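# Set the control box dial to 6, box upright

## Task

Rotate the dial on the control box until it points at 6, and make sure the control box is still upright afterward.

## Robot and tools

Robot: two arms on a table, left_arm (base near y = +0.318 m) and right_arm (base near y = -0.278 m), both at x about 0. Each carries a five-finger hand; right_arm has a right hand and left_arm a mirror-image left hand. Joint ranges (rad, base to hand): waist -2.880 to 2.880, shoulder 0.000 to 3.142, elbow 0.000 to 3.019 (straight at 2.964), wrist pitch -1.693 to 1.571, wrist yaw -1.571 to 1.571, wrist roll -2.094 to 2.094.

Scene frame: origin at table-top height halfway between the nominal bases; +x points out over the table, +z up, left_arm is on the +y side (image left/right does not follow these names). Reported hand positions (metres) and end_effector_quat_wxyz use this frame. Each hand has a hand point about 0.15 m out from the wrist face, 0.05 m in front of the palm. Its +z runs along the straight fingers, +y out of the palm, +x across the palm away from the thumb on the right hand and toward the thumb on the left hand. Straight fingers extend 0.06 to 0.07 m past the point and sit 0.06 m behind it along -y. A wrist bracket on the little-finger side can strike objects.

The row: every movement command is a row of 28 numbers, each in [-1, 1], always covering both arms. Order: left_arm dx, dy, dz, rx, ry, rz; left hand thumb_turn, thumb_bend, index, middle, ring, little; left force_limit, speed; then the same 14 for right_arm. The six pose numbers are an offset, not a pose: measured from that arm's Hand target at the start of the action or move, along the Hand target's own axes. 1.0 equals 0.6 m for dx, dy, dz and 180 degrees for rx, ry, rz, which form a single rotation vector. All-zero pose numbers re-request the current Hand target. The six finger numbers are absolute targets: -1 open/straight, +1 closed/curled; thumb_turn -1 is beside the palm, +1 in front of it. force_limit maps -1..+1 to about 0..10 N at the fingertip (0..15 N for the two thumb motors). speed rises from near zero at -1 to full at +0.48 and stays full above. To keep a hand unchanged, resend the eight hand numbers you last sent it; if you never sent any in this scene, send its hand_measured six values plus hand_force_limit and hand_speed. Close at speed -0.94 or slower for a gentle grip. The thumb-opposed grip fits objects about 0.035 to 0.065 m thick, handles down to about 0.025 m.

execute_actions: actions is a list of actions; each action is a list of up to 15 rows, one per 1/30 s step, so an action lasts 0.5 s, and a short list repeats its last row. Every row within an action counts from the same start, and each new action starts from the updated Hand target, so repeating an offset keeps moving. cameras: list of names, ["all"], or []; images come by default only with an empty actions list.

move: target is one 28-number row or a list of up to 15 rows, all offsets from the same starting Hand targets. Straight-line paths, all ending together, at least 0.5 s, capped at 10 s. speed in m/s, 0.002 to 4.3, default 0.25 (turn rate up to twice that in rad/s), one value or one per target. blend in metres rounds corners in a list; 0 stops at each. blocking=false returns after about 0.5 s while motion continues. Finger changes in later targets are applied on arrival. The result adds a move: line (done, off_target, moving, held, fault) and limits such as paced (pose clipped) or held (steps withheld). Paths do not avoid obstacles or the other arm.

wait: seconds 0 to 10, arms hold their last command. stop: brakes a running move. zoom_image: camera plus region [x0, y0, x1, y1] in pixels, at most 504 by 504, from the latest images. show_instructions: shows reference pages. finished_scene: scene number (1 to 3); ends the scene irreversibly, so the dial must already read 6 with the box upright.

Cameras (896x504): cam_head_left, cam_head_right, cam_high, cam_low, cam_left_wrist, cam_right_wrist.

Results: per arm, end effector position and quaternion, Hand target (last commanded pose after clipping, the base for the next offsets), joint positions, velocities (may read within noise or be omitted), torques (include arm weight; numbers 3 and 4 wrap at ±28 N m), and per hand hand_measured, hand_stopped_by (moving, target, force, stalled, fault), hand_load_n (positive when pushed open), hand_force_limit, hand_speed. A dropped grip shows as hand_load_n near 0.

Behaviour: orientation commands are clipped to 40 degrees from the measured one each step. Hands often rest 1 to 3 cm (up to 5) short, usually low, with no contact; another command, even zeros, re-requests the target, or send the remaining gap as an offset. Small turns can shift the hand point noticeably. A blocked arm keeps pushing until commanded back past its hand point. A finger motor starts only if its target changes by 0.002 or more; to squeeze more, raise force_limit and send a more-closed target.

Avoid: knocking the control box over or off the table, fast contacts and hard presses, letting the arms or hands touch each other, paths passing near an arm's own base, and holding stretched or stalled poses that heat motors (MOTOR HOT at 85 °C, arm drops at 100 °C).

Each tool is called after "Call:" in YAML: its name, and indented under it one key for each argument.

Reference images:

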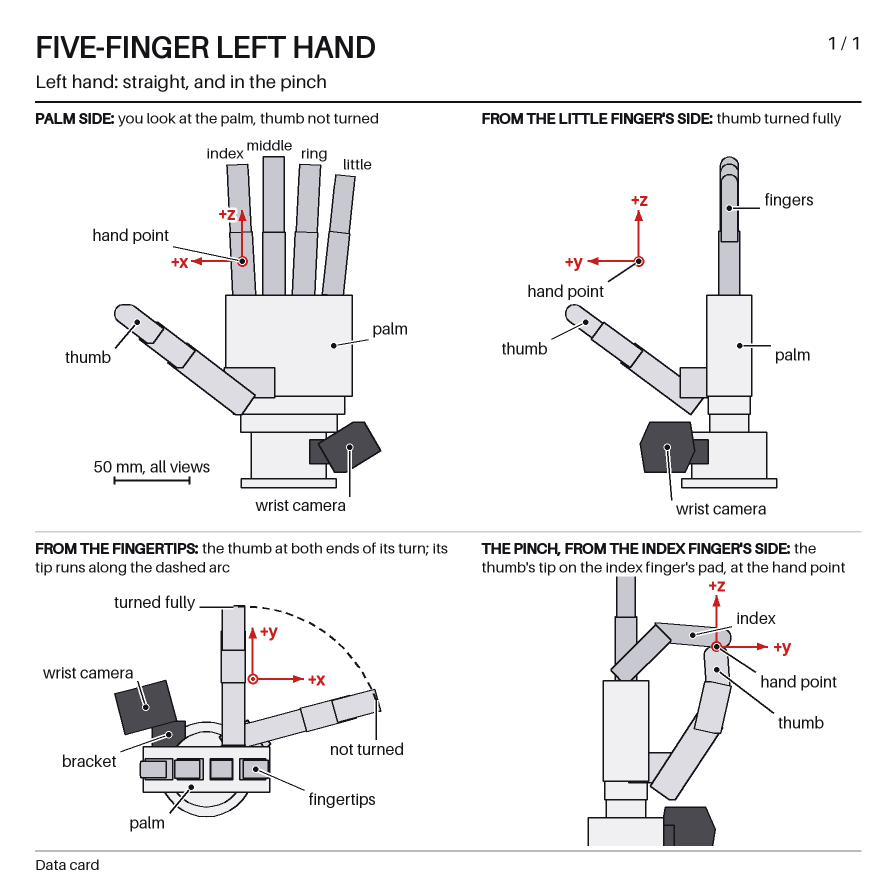

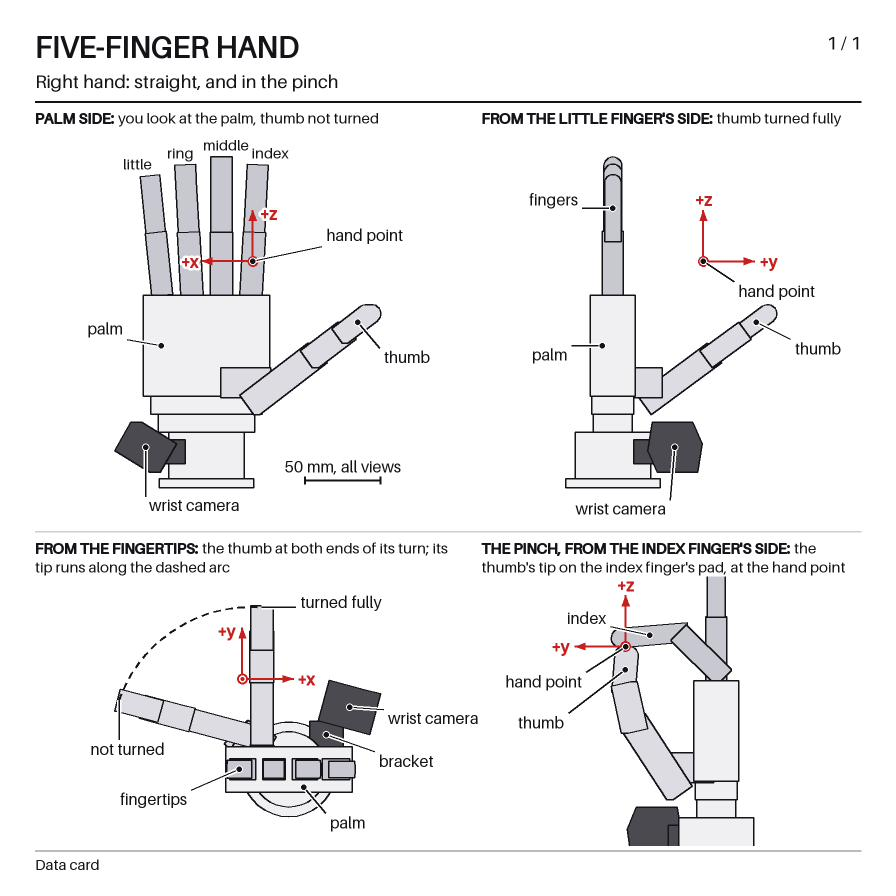

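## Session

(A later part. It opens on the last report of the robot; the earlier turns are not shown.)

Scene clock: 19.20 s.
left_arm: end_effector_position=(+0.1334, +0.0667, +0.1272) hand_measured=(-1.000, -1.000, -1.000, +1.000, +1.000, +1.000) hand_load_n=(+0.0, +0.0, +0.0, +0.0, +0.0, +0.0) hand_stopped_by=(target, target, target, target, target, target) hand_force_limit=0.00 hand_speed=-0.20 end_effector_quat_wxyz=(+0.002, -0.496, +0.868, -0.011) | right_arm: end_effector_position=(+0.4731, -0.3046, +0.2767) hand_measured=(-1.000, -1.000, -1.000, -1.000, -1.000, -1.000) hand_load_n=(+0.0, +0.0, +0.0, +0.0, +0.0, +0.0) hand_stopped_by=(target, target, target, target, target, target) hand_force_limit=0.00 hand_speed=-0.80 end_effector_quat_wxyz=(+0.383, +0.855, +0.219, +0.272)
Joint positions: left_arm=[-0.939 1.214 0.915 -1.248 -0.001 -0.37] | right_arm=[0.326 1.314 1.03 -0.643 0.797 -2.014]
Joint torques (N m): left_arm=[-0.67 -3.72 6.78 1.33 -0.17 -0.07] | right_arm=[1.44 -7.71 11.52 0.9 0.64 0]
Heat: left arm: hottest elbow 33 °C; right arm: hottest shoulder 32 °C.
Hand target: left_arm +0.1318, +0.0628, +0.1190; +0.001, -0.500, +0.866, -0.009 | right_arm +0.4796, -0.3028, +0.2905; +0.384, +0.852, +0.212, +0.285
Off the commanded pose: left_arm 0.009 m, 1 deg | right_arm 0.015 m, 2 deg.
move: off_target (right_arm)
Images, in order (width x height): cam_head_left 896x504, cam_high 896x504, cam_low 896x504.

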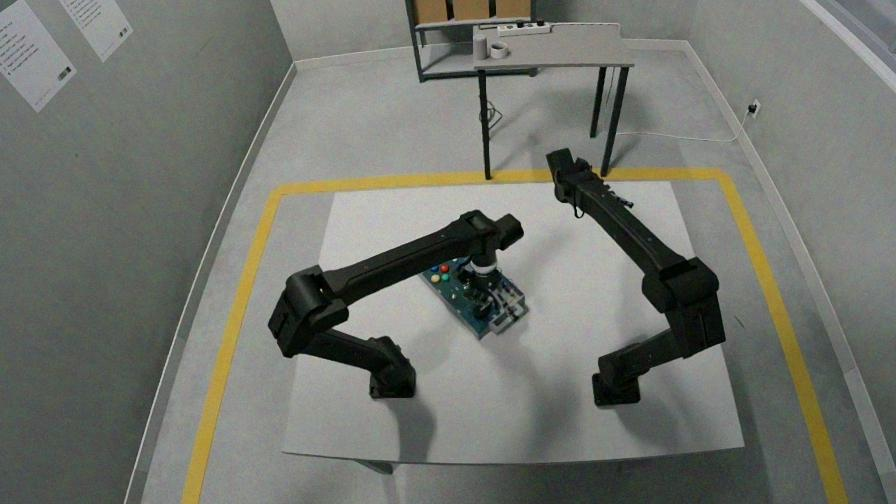

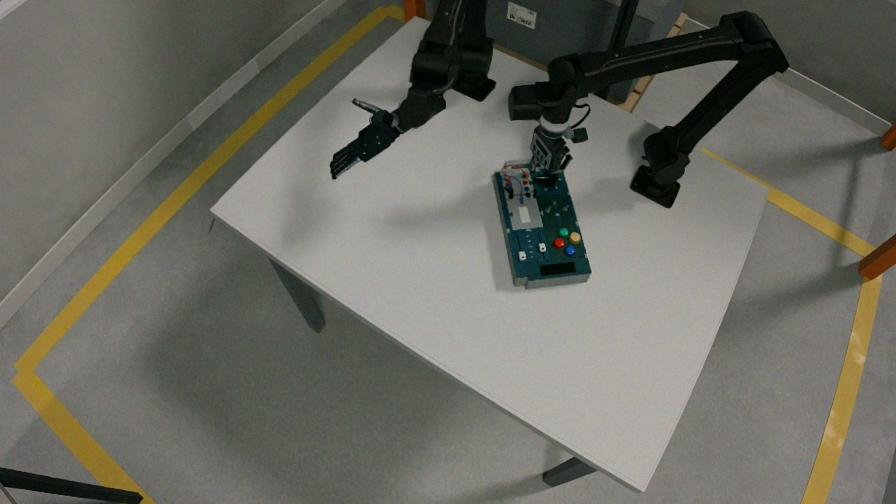

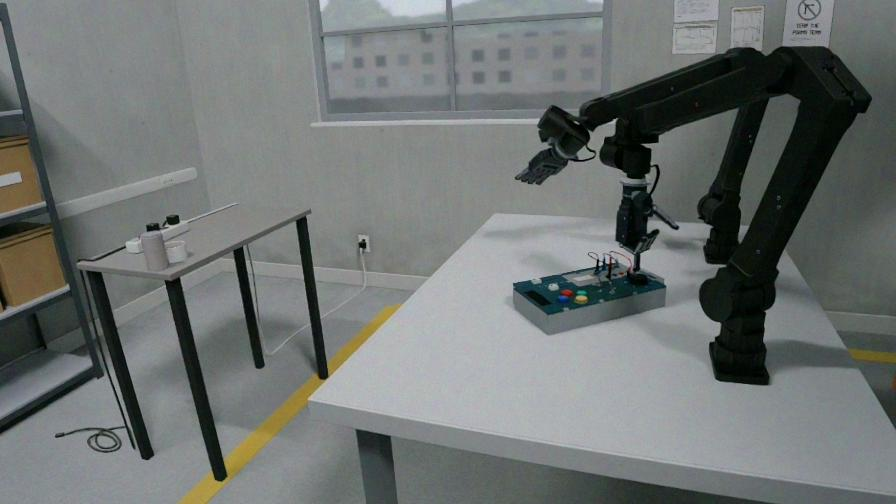

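Call:
move:
  target: [-0.0362,-0.0022,0.013,0,0,0,-1,-1,-1,1,1,1,0,-0.2,0,0,0,0,0,0,-1,-1,-1,-1,-1,-1,0,-0.8]
  speed: 0.05
  cameras: ["cam_head_left","cam_high","cam_low"]

Call:
zoom_image:
  camera: "cam_head_left"
  region: [460, 280, 520, 340]

Call:
zoom_image:
  camera: "cam_high"
  region: [510, 140, 570, 200]

Call:
zoom_image:
  camera: "cam_low"
  region: [600, 220, 680, 300]

Scene clock: 21.37 s.
left_arm: end_effector_position=(+0.1390, +0.0765, +0.1195) hand_measured=(-1.000, -1.000, -1.000, +1.000, +1.000, +1.000) hand_load_n=(+0.0, +0.0, -1.0, +0.0, +0.0, +0.0) hand_stopped_by=(target, target, target, target, target, target) hand_force_limit=0.00 hand_speed=-0.20 end_effector_quat_wxyz=(-0.003, -0.499, +0.867, -0.009) | right_arm: end_effector_position=(+0.4731, -0.3046, +0.2767) hand_measured=(-1.000, -1.000, -1.000, -1.000, -1.000, -1.000) hand_load_n=(+0.0, +0.0, +0.0, +0.0, +0.0, +0.0) hand_stopped_by=(target, target, target, target, target, target) hand_force_limit=0.00 hand_speed=-0.80 end_effector_quat_wxyz=(+0.383, +0.855, +0.219, +0.272)
Joint positions: left_arm=[-0.899 1.214 0.891 -1.231 0.01 -0.337] | right_arm=[0.326 1.314 1.03 -0.643 0.797 -2.014]
Joint torques (N m): left_arm=[1.85 -4.66 6.26 1.37 -0.16 0.26] | right_arm=[1.44 -7.77 11.52 0.88 0.63 0]
Heat: left arm: hottest elbow 33 °C; right arm: hottest shoulder 32 °C.
Hand target: left_arm +0.1439, +0.0808, +0.1110; +0.001, -0.500, +0.866, -0.009 | right_arm +0.4796, -0.3028, +0.2905; +0.384, +0.852, +0.212, +0.285
Off the commanded pose: left_arm 0.011 m, 1 deg | right_arm 0.015 m, 2 deg.
move: off_target (left_arm, right_arm)
Images, in order (width x height): cam_head_left 896x504, cam_high 896x504, cam_low 896x504.

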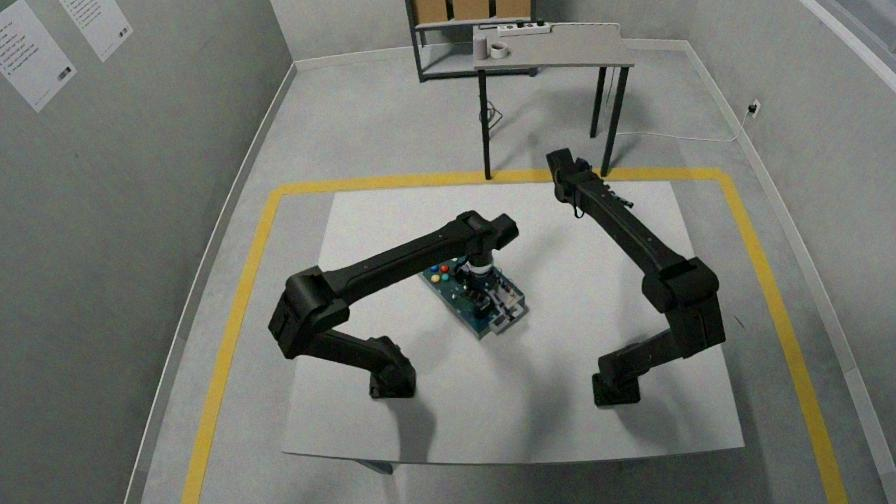

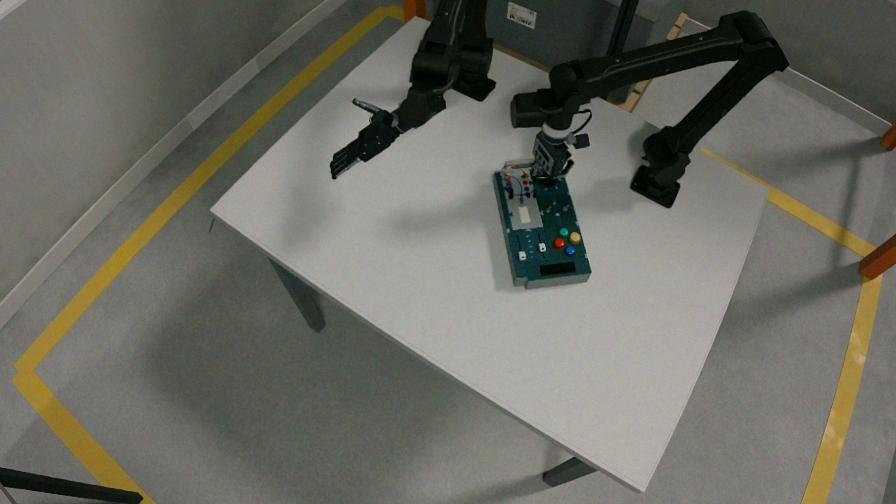

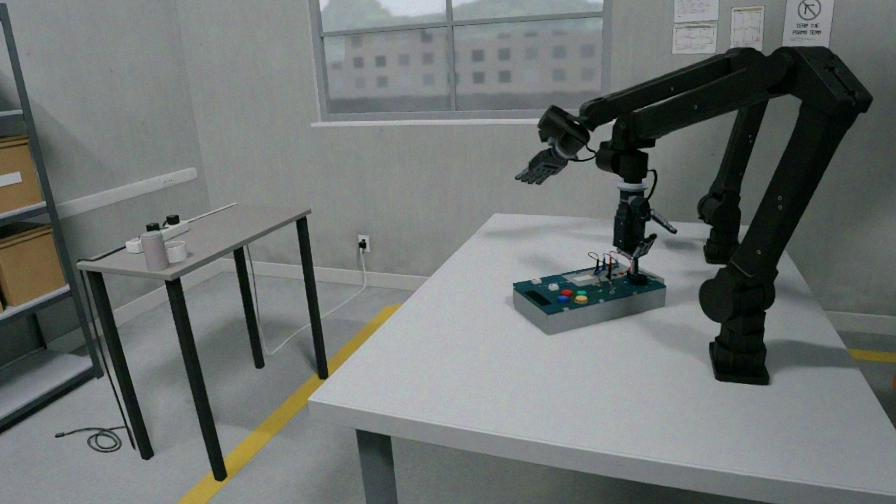

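Scaled by 8.400 from the camera's 896x504 image, which has a finer 1280x720 frame.

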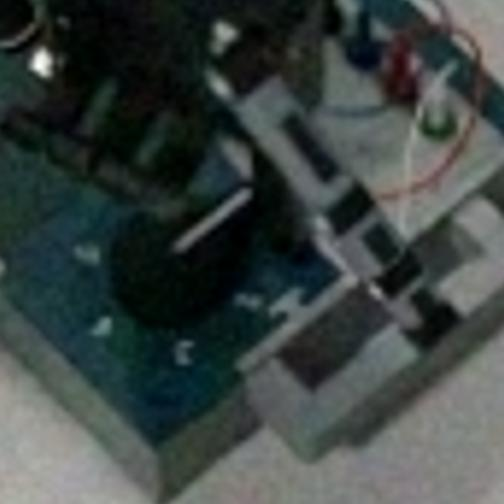

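Scaled by 8.400 from the camera's 896x504 image, which has a finer 1280x720 frame.

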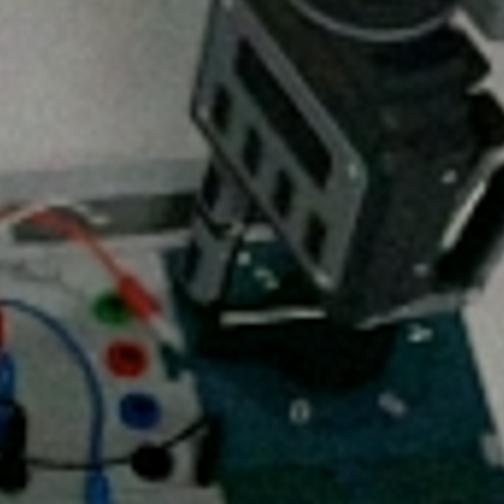

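Scaled by 6.300 from the camera's 896x504 image, which has a finer 1280x720 frame.

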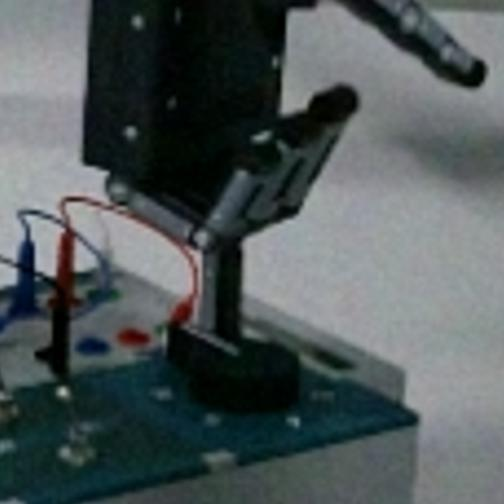

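Call:
move:
  target: [-0.0323,-0.0027,-0.0068,0,0,0,-1,-1,-1,1,1,1,0,-0.2,0,0,0,0,0,0,-1,-1,-1,-1,-1,-1,0,-0.8]
  speed: 0.05
  cameras: ["cam_head_left","cam_high","cam_low"]

Call:
zoom_image:
  camera: "cam_head_left"
  region: [460, 280, 520, 340]

Call:
zoom_image:
  camera: "cam_high"
  region: [510, 140, 570, 200]

Call:
zoom_image:
  camera: "cam_low"
  region: [600, 220, 680, 300]

Scene clock: 23.10 s.
left_arm: end_effector_position=(+0.1532, +0.0890, +0.1194) hand_measured=(-1.000, -1.000, -1.000, +1.000, +1.000, +1.000) hand_load_n=(+0.0, +0.0, -0.5, +0.0, +0.0, +0.0) hand_stopped_by=(target, target, target, target, target, target) hand_force_limit=0.00 hand_speed=-0.20 end_effector_quat_wxyz=(-0.003, -0.501, +0.866, -0.009) | right_arm: end_effector_position=(+0.4731, -0.3046, +0.2767) hand_measured=(-1.000, -1.000, -1.000, -1.000, -1.000, -1.000) hand_load_n=(+0.0, +0.0, +0.0, +0.0, +0.0, +0.0) hand_stopped_by=(target, target, target, target, target, target) hand_force_limit=0.00 hand_speed=-0.80 end_effector_quat_wxyz=(+0.383, +0.855, +0.219, +0.272)
Joint positions: left_arm=[-0.839 1.214 0.891 -1.231 0.01 -0.281] | right_arm=[0.326 1.314 1.03 -0.643 0.797 -2.014]
Joint torques (N m): left_arm=[1.61 -5.36 6.12 0.9 -0.16 0.24] | right_arm=[1.44 -7.71 11.51 0.9 0.64 0]
Heat: left arm: hottest elbow 33 °C; right arm: hottest elbow 33 °C.
Hand target: left_arm +0.1549, +0.0968, +0.1150; +0.001, -0.500, +0.866, -0.009 | right_arm +0.4796, -0.3028, +0.2905; +0.384, +0.852, +0.212, +0.285
Off the commanded pose: left_arm 0.009 m, 0 deg | right_arm 0.015 m, 2 deg.
move: off_target (right_arm)
Images, in order (width x height): cam_head_left 896x504, cam_high 896x504, cam_low 896x504.

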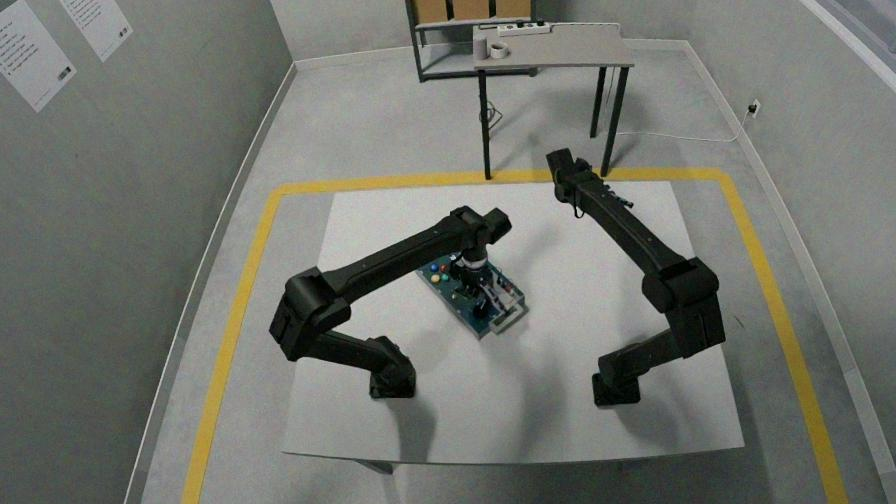

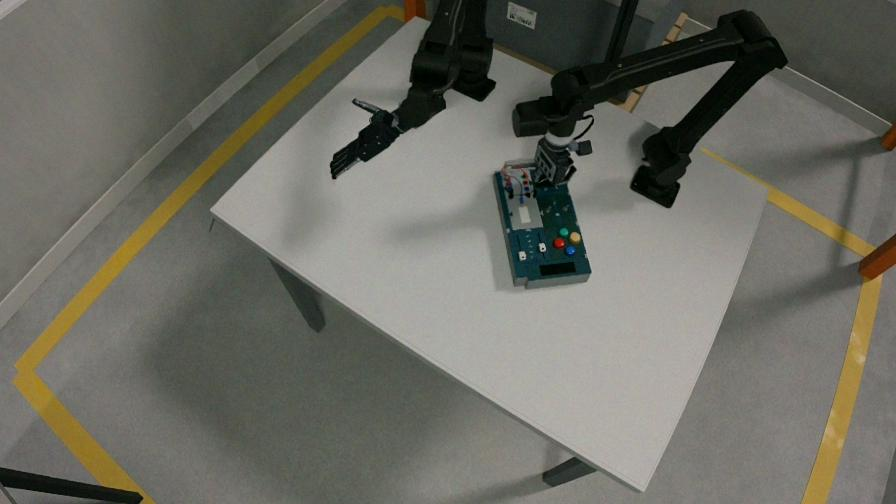

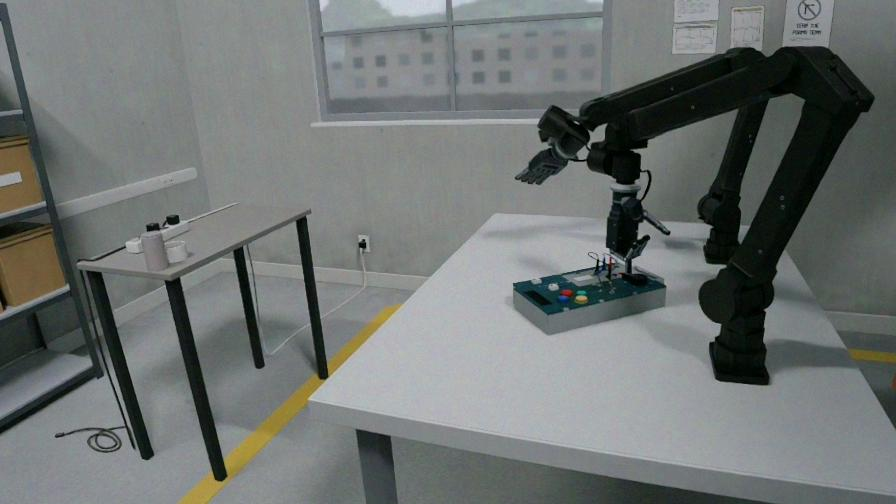

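Scaled by 8.400 from the camera's 896x504 image, which has a finer 1280x720 frame.

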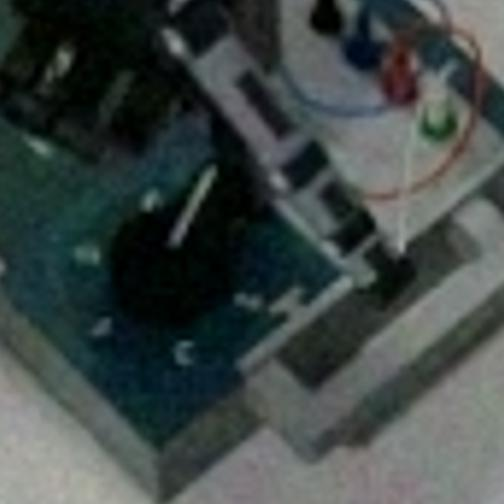

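Scaled by 8.400 from the camera's 896x504 image, which has a finer 1280x720 frame.

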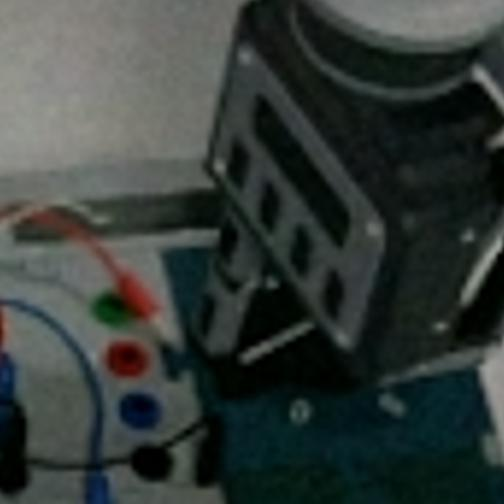

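Scaled by 6.300 from the camera's 896x504 image, which has a finer 1280x720 frame.

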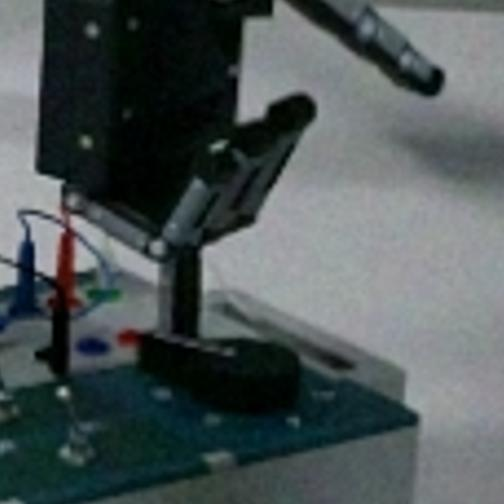

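Call:
move:
  target: [-0.0238,0.0022,-0.0002,0,0,0,-1,-1,-1,1,1,1,0,-0.2,0,0,0,0,0,0,-1,-1,-1,-1,-1,-1,0,-0.8]
  speed: 0.05
  cameras: ["cam_head_left","cam_high","cam_low"]

Call:
zoom_image:
  camera: "cam_head_left"
  region: [460, 280, 520, 340]

Call:
zoom_image:
  camera: "cam_high"
  region: [510, 140, 570, 200]

Call:
zoom_image:
  camera: "cam_low"
  region: [600, 220, 680, 300]

Scene clock: 25.10 s.
left_arm: end_effector_position=(+0.1600, +0.1016, +0.1190) hand_measured=(-1.000, -1.000, -1.000, +1.000, +1.000, +1.000) hand_load_n=(+0.0, +0.0, +0.0, +0.0, +0.0, +0.0) hand_stopped_by=(target, target, target, target, target, target) hand_force_limit=0.00 hand_speed=-0.20 end_effector_quat_wxyz=(-0.003, -0.503, +0.864, -0.010) | right_arm: end_effector_position=(+0.4731, -0.3046, +0.2767) hand_measured=(-1.000, -1.000, -1.000, -1.000, -1.000, -1.000) hand_load_n=(+0.0, -0.5, +0.0, +0.0, +0.0, +0.0) hand_stopped_by=(target, target, target, target, target, target) hand_force_limit=0.00 hand_speed=-0.80 end_effector_quat_wxyz=(+0.383, +0.855, +0.219, +0.272)
Joint positions: left_arm=[-0.794 1.201 0.879 -1.231 0.011 -0.242] | right_arm=[0.326 1.314 1.03 -0.643 0.797 -2.014]
Joint torques (N m): left_arm=[1.38 -5.01 6.3 0.7 -0.18 0.26] | right_arm=[1.44 -7.71 11.51 0.9 0.64 0]
Heat: left arm: hottest elbow 33 °C; right arm: hottest elbow 33 °C.
Hand target: left_arm +0.1609, +0.1099, +0.1149; +0.001, -0.500, +0.866, -0.009 | right_arm +0.4796, -0.3028, +0.2905; +0.384, +0.852, +0.212, +0.285
Off the commanded pose: left_arm 0.009 m, 1 deg | right_arm 0.015 m, 2 deg.
move: off_target (right_arm)
Images, in order (width x height): cam_head_left 896x504, cam_high 896x504, cam_low 896x504.

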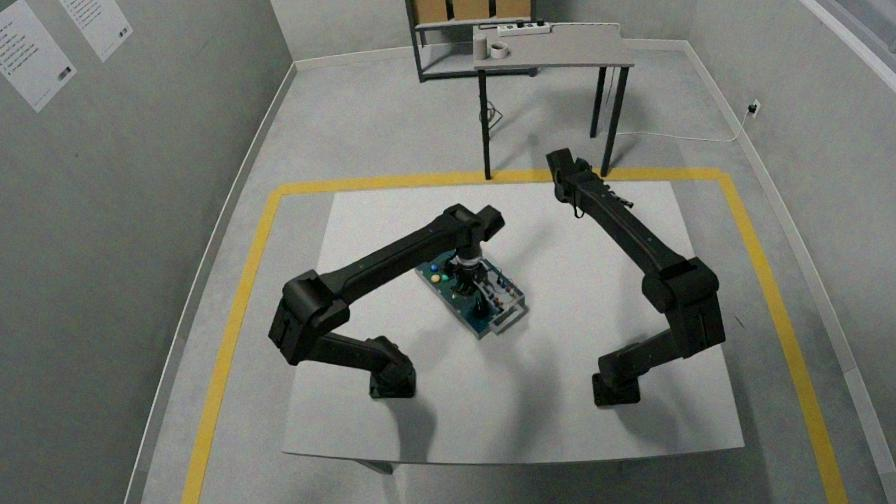

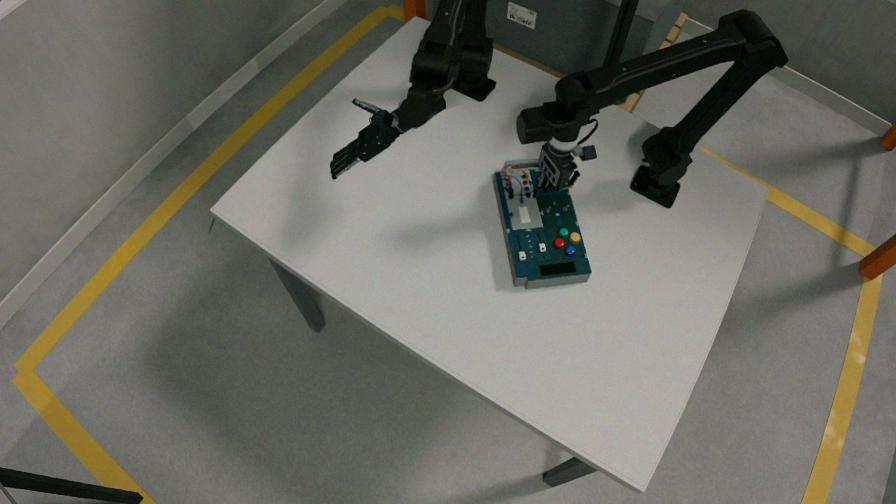

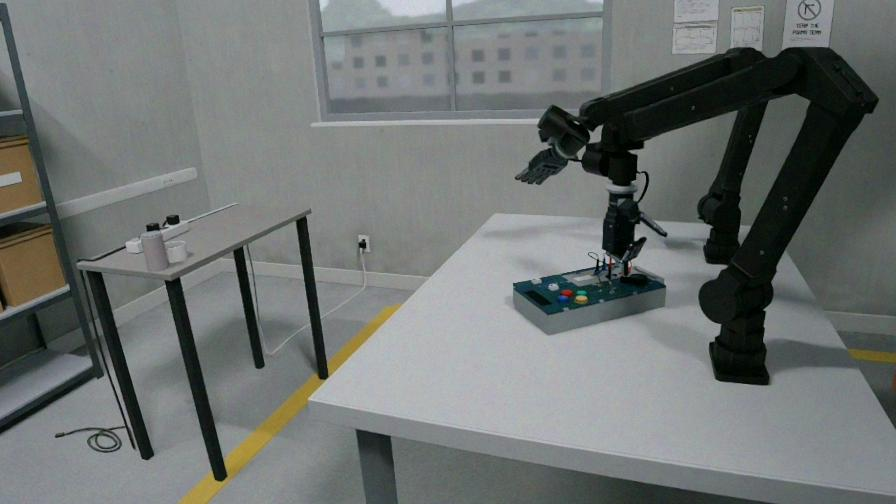

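Scaled by 8.400 from the camera's 896x504 image, which has a finer 1280x720 frame.

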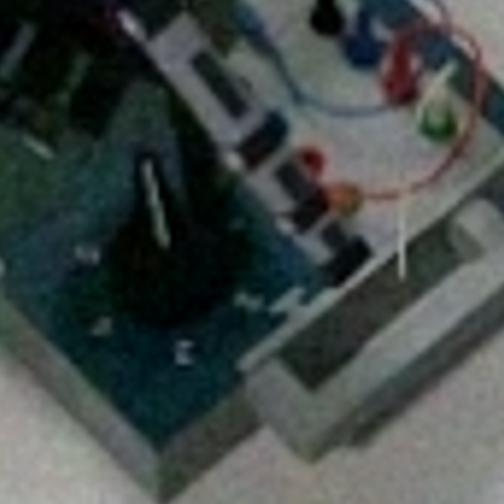

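Scaled by 8.400 from the camera's 896x504 image, which has a finer 1280x720 frame.

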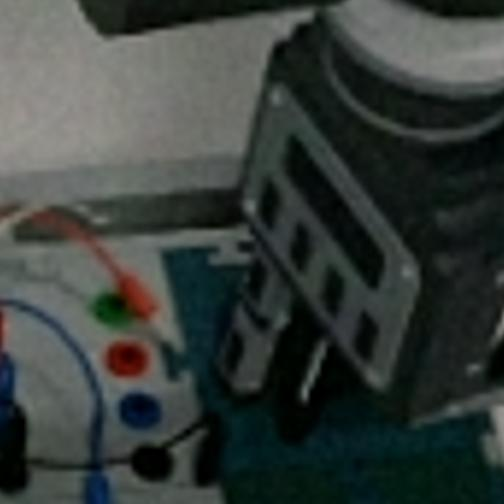

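Scaled by 6.300 from the camera's 896x504 image, which has a finer 1280x720 frame.

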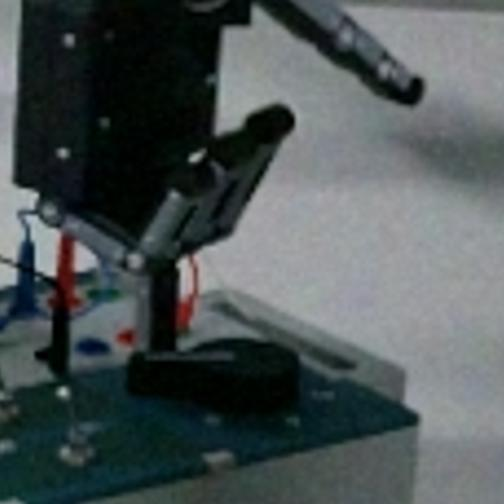

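Call:
move:
  target:
    - [0.0454,-0.0147,-0.0028,0,0,0,-1,-1,-1,1,1,1,0,-0.2,0,0,0,0,0,0,-1,-1,-1,-1,-1,-1,0,-0.8]
    - [0.0463,-0.0168,-0.1328,0,0,0,-1,-1,-1,1,1,1,0,-0.2,0,0,0,0,0,0,-1,-1,-1,-1,-1,-1,0,-0.8]
  speed: 0.08
  cameras: ["cam_head_left","cam_head_right","cam_high","cam_low"]

Call:
zoom_image:
  camera: "cam_head_left"
  region: [460, 280, 520, 340]

Call:
zoom_image:
  camera: "cam_high"
  region: [510, 140, 570, 200]

Scene clock: 28.43 s.
left_arm: end_effector_position=(+0.1465, +0.0977, +0.1709) hand_measured=(-1.000, -1.000, -1.000, +1.000, +1.000, +1.000) hand_load_n=(+0.0, +0.0, +0.0, +0.0, +0.0, +0.0) hand_stopped_by=(target, target, target, target, target, target) hand_force_limit=0.00 hand_speed=-0.20 end_effector_quat_wxyz=(-0.002, -0.499, +0.866, +0.021) | right_arm: end_effector_position=(+0.4731, -0.3046, +0.2767) hand_measured=(-1.000, -1.000, -1.000, -1.000, -1.000, -1.000) hand_load_n=(+0.0, +0.0, +0.0, +0.0, +0.0, +0.0) hand_stopped_by=(target, target, target, target, target, target) hand_force_limit=0.00 hand_speed=-0.80 end_effector_quat_wxyz=(+0.383, +0.855, +0.219, +0.272)
Joint positions: left_arm=[-0.845 1.193 1.007 -1.428 -0.005 -0.284] | right_arm=[0.326 1.314 1.03 -0.643 0.797 -2.014]
Joint torques (N m): left_arm=[-0.97 -5.3 12.16 -0.1 0.14 -0.05] | right_arm=[1.49 -7.65 11.52 0.9 0.64 0]
Heat: left arm: hottest elbow 34 °C; right arm: hottest elbow 33 °C.
Hand target: left_arm +0.1548, +0.0819, +0.1950; +0.001, -0.500, +0.866, -0.009 | right_arm +0.4796, -0.3028, +0.2905; +0.384, +0.852, +0.212, +0.285
Off the commanded pose: left_arm 0.030 m, 4 deg | right_arm 0.015 m, 2 deg.
move: off_target (left_arm, right_arm)
Images, in order (width x height): cam_head_left 896x504, cam_head_right 896x504, cam_high 896x504, cam_low 896x504.

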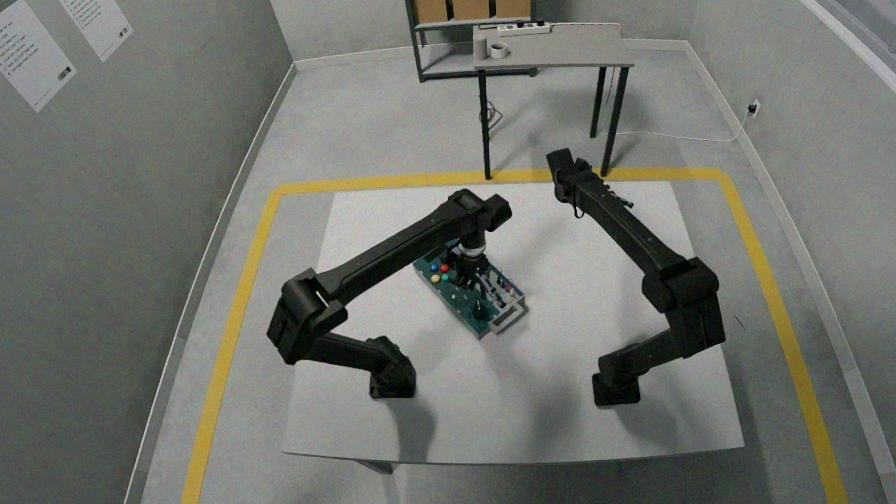

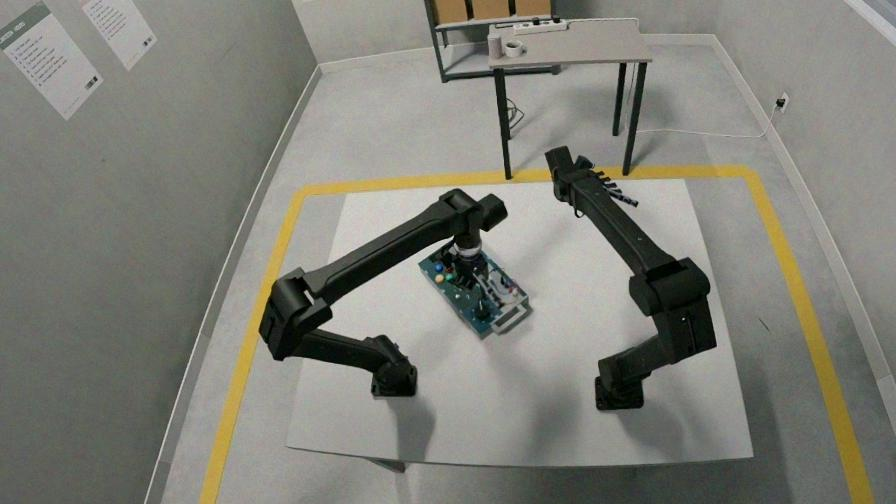

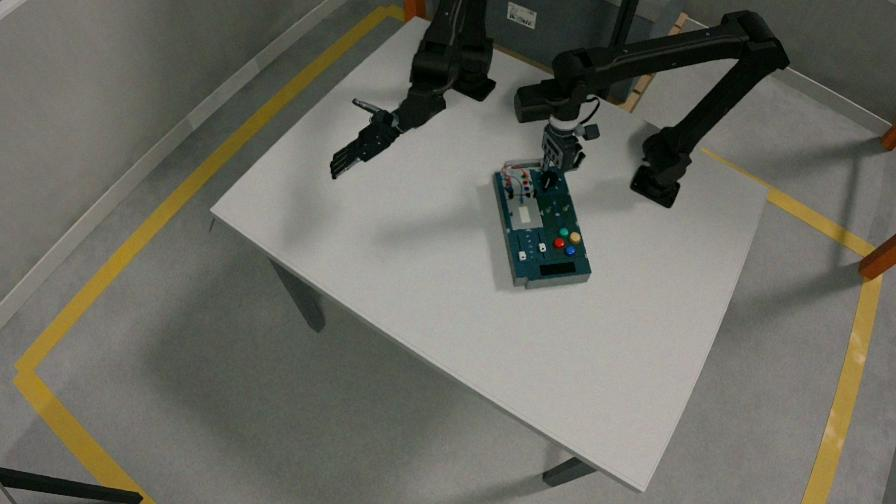

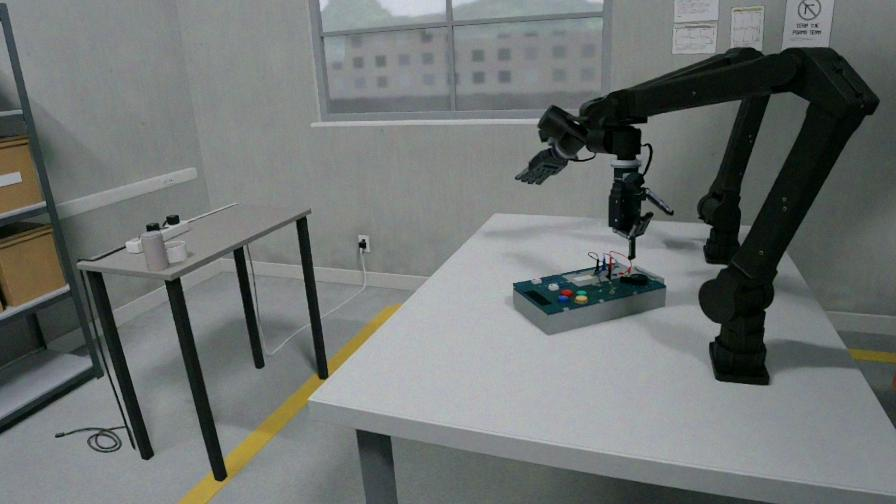

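Scaled by 8.400 from the camera's 896x504 image, which has a finer 1280x720 frame.

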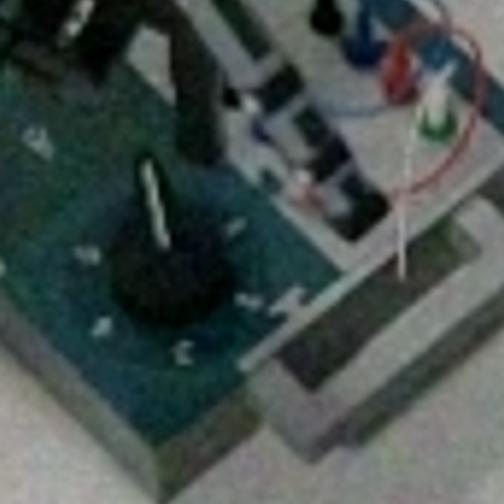

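Scaled by 8.400 from the camera's 896x504 image, which has a finer 1280x720 frame.

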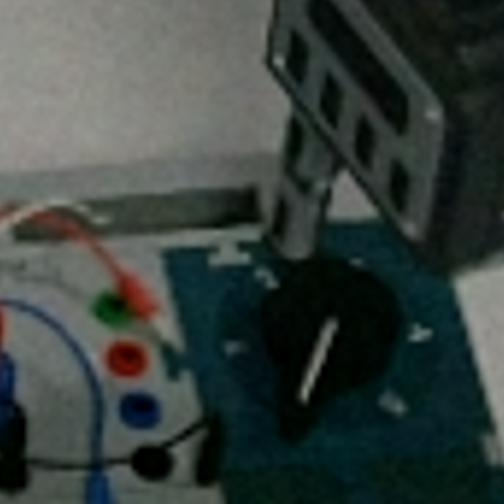

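Call:
finished_scene:
  scene: 2

The scene is finished: the task was done.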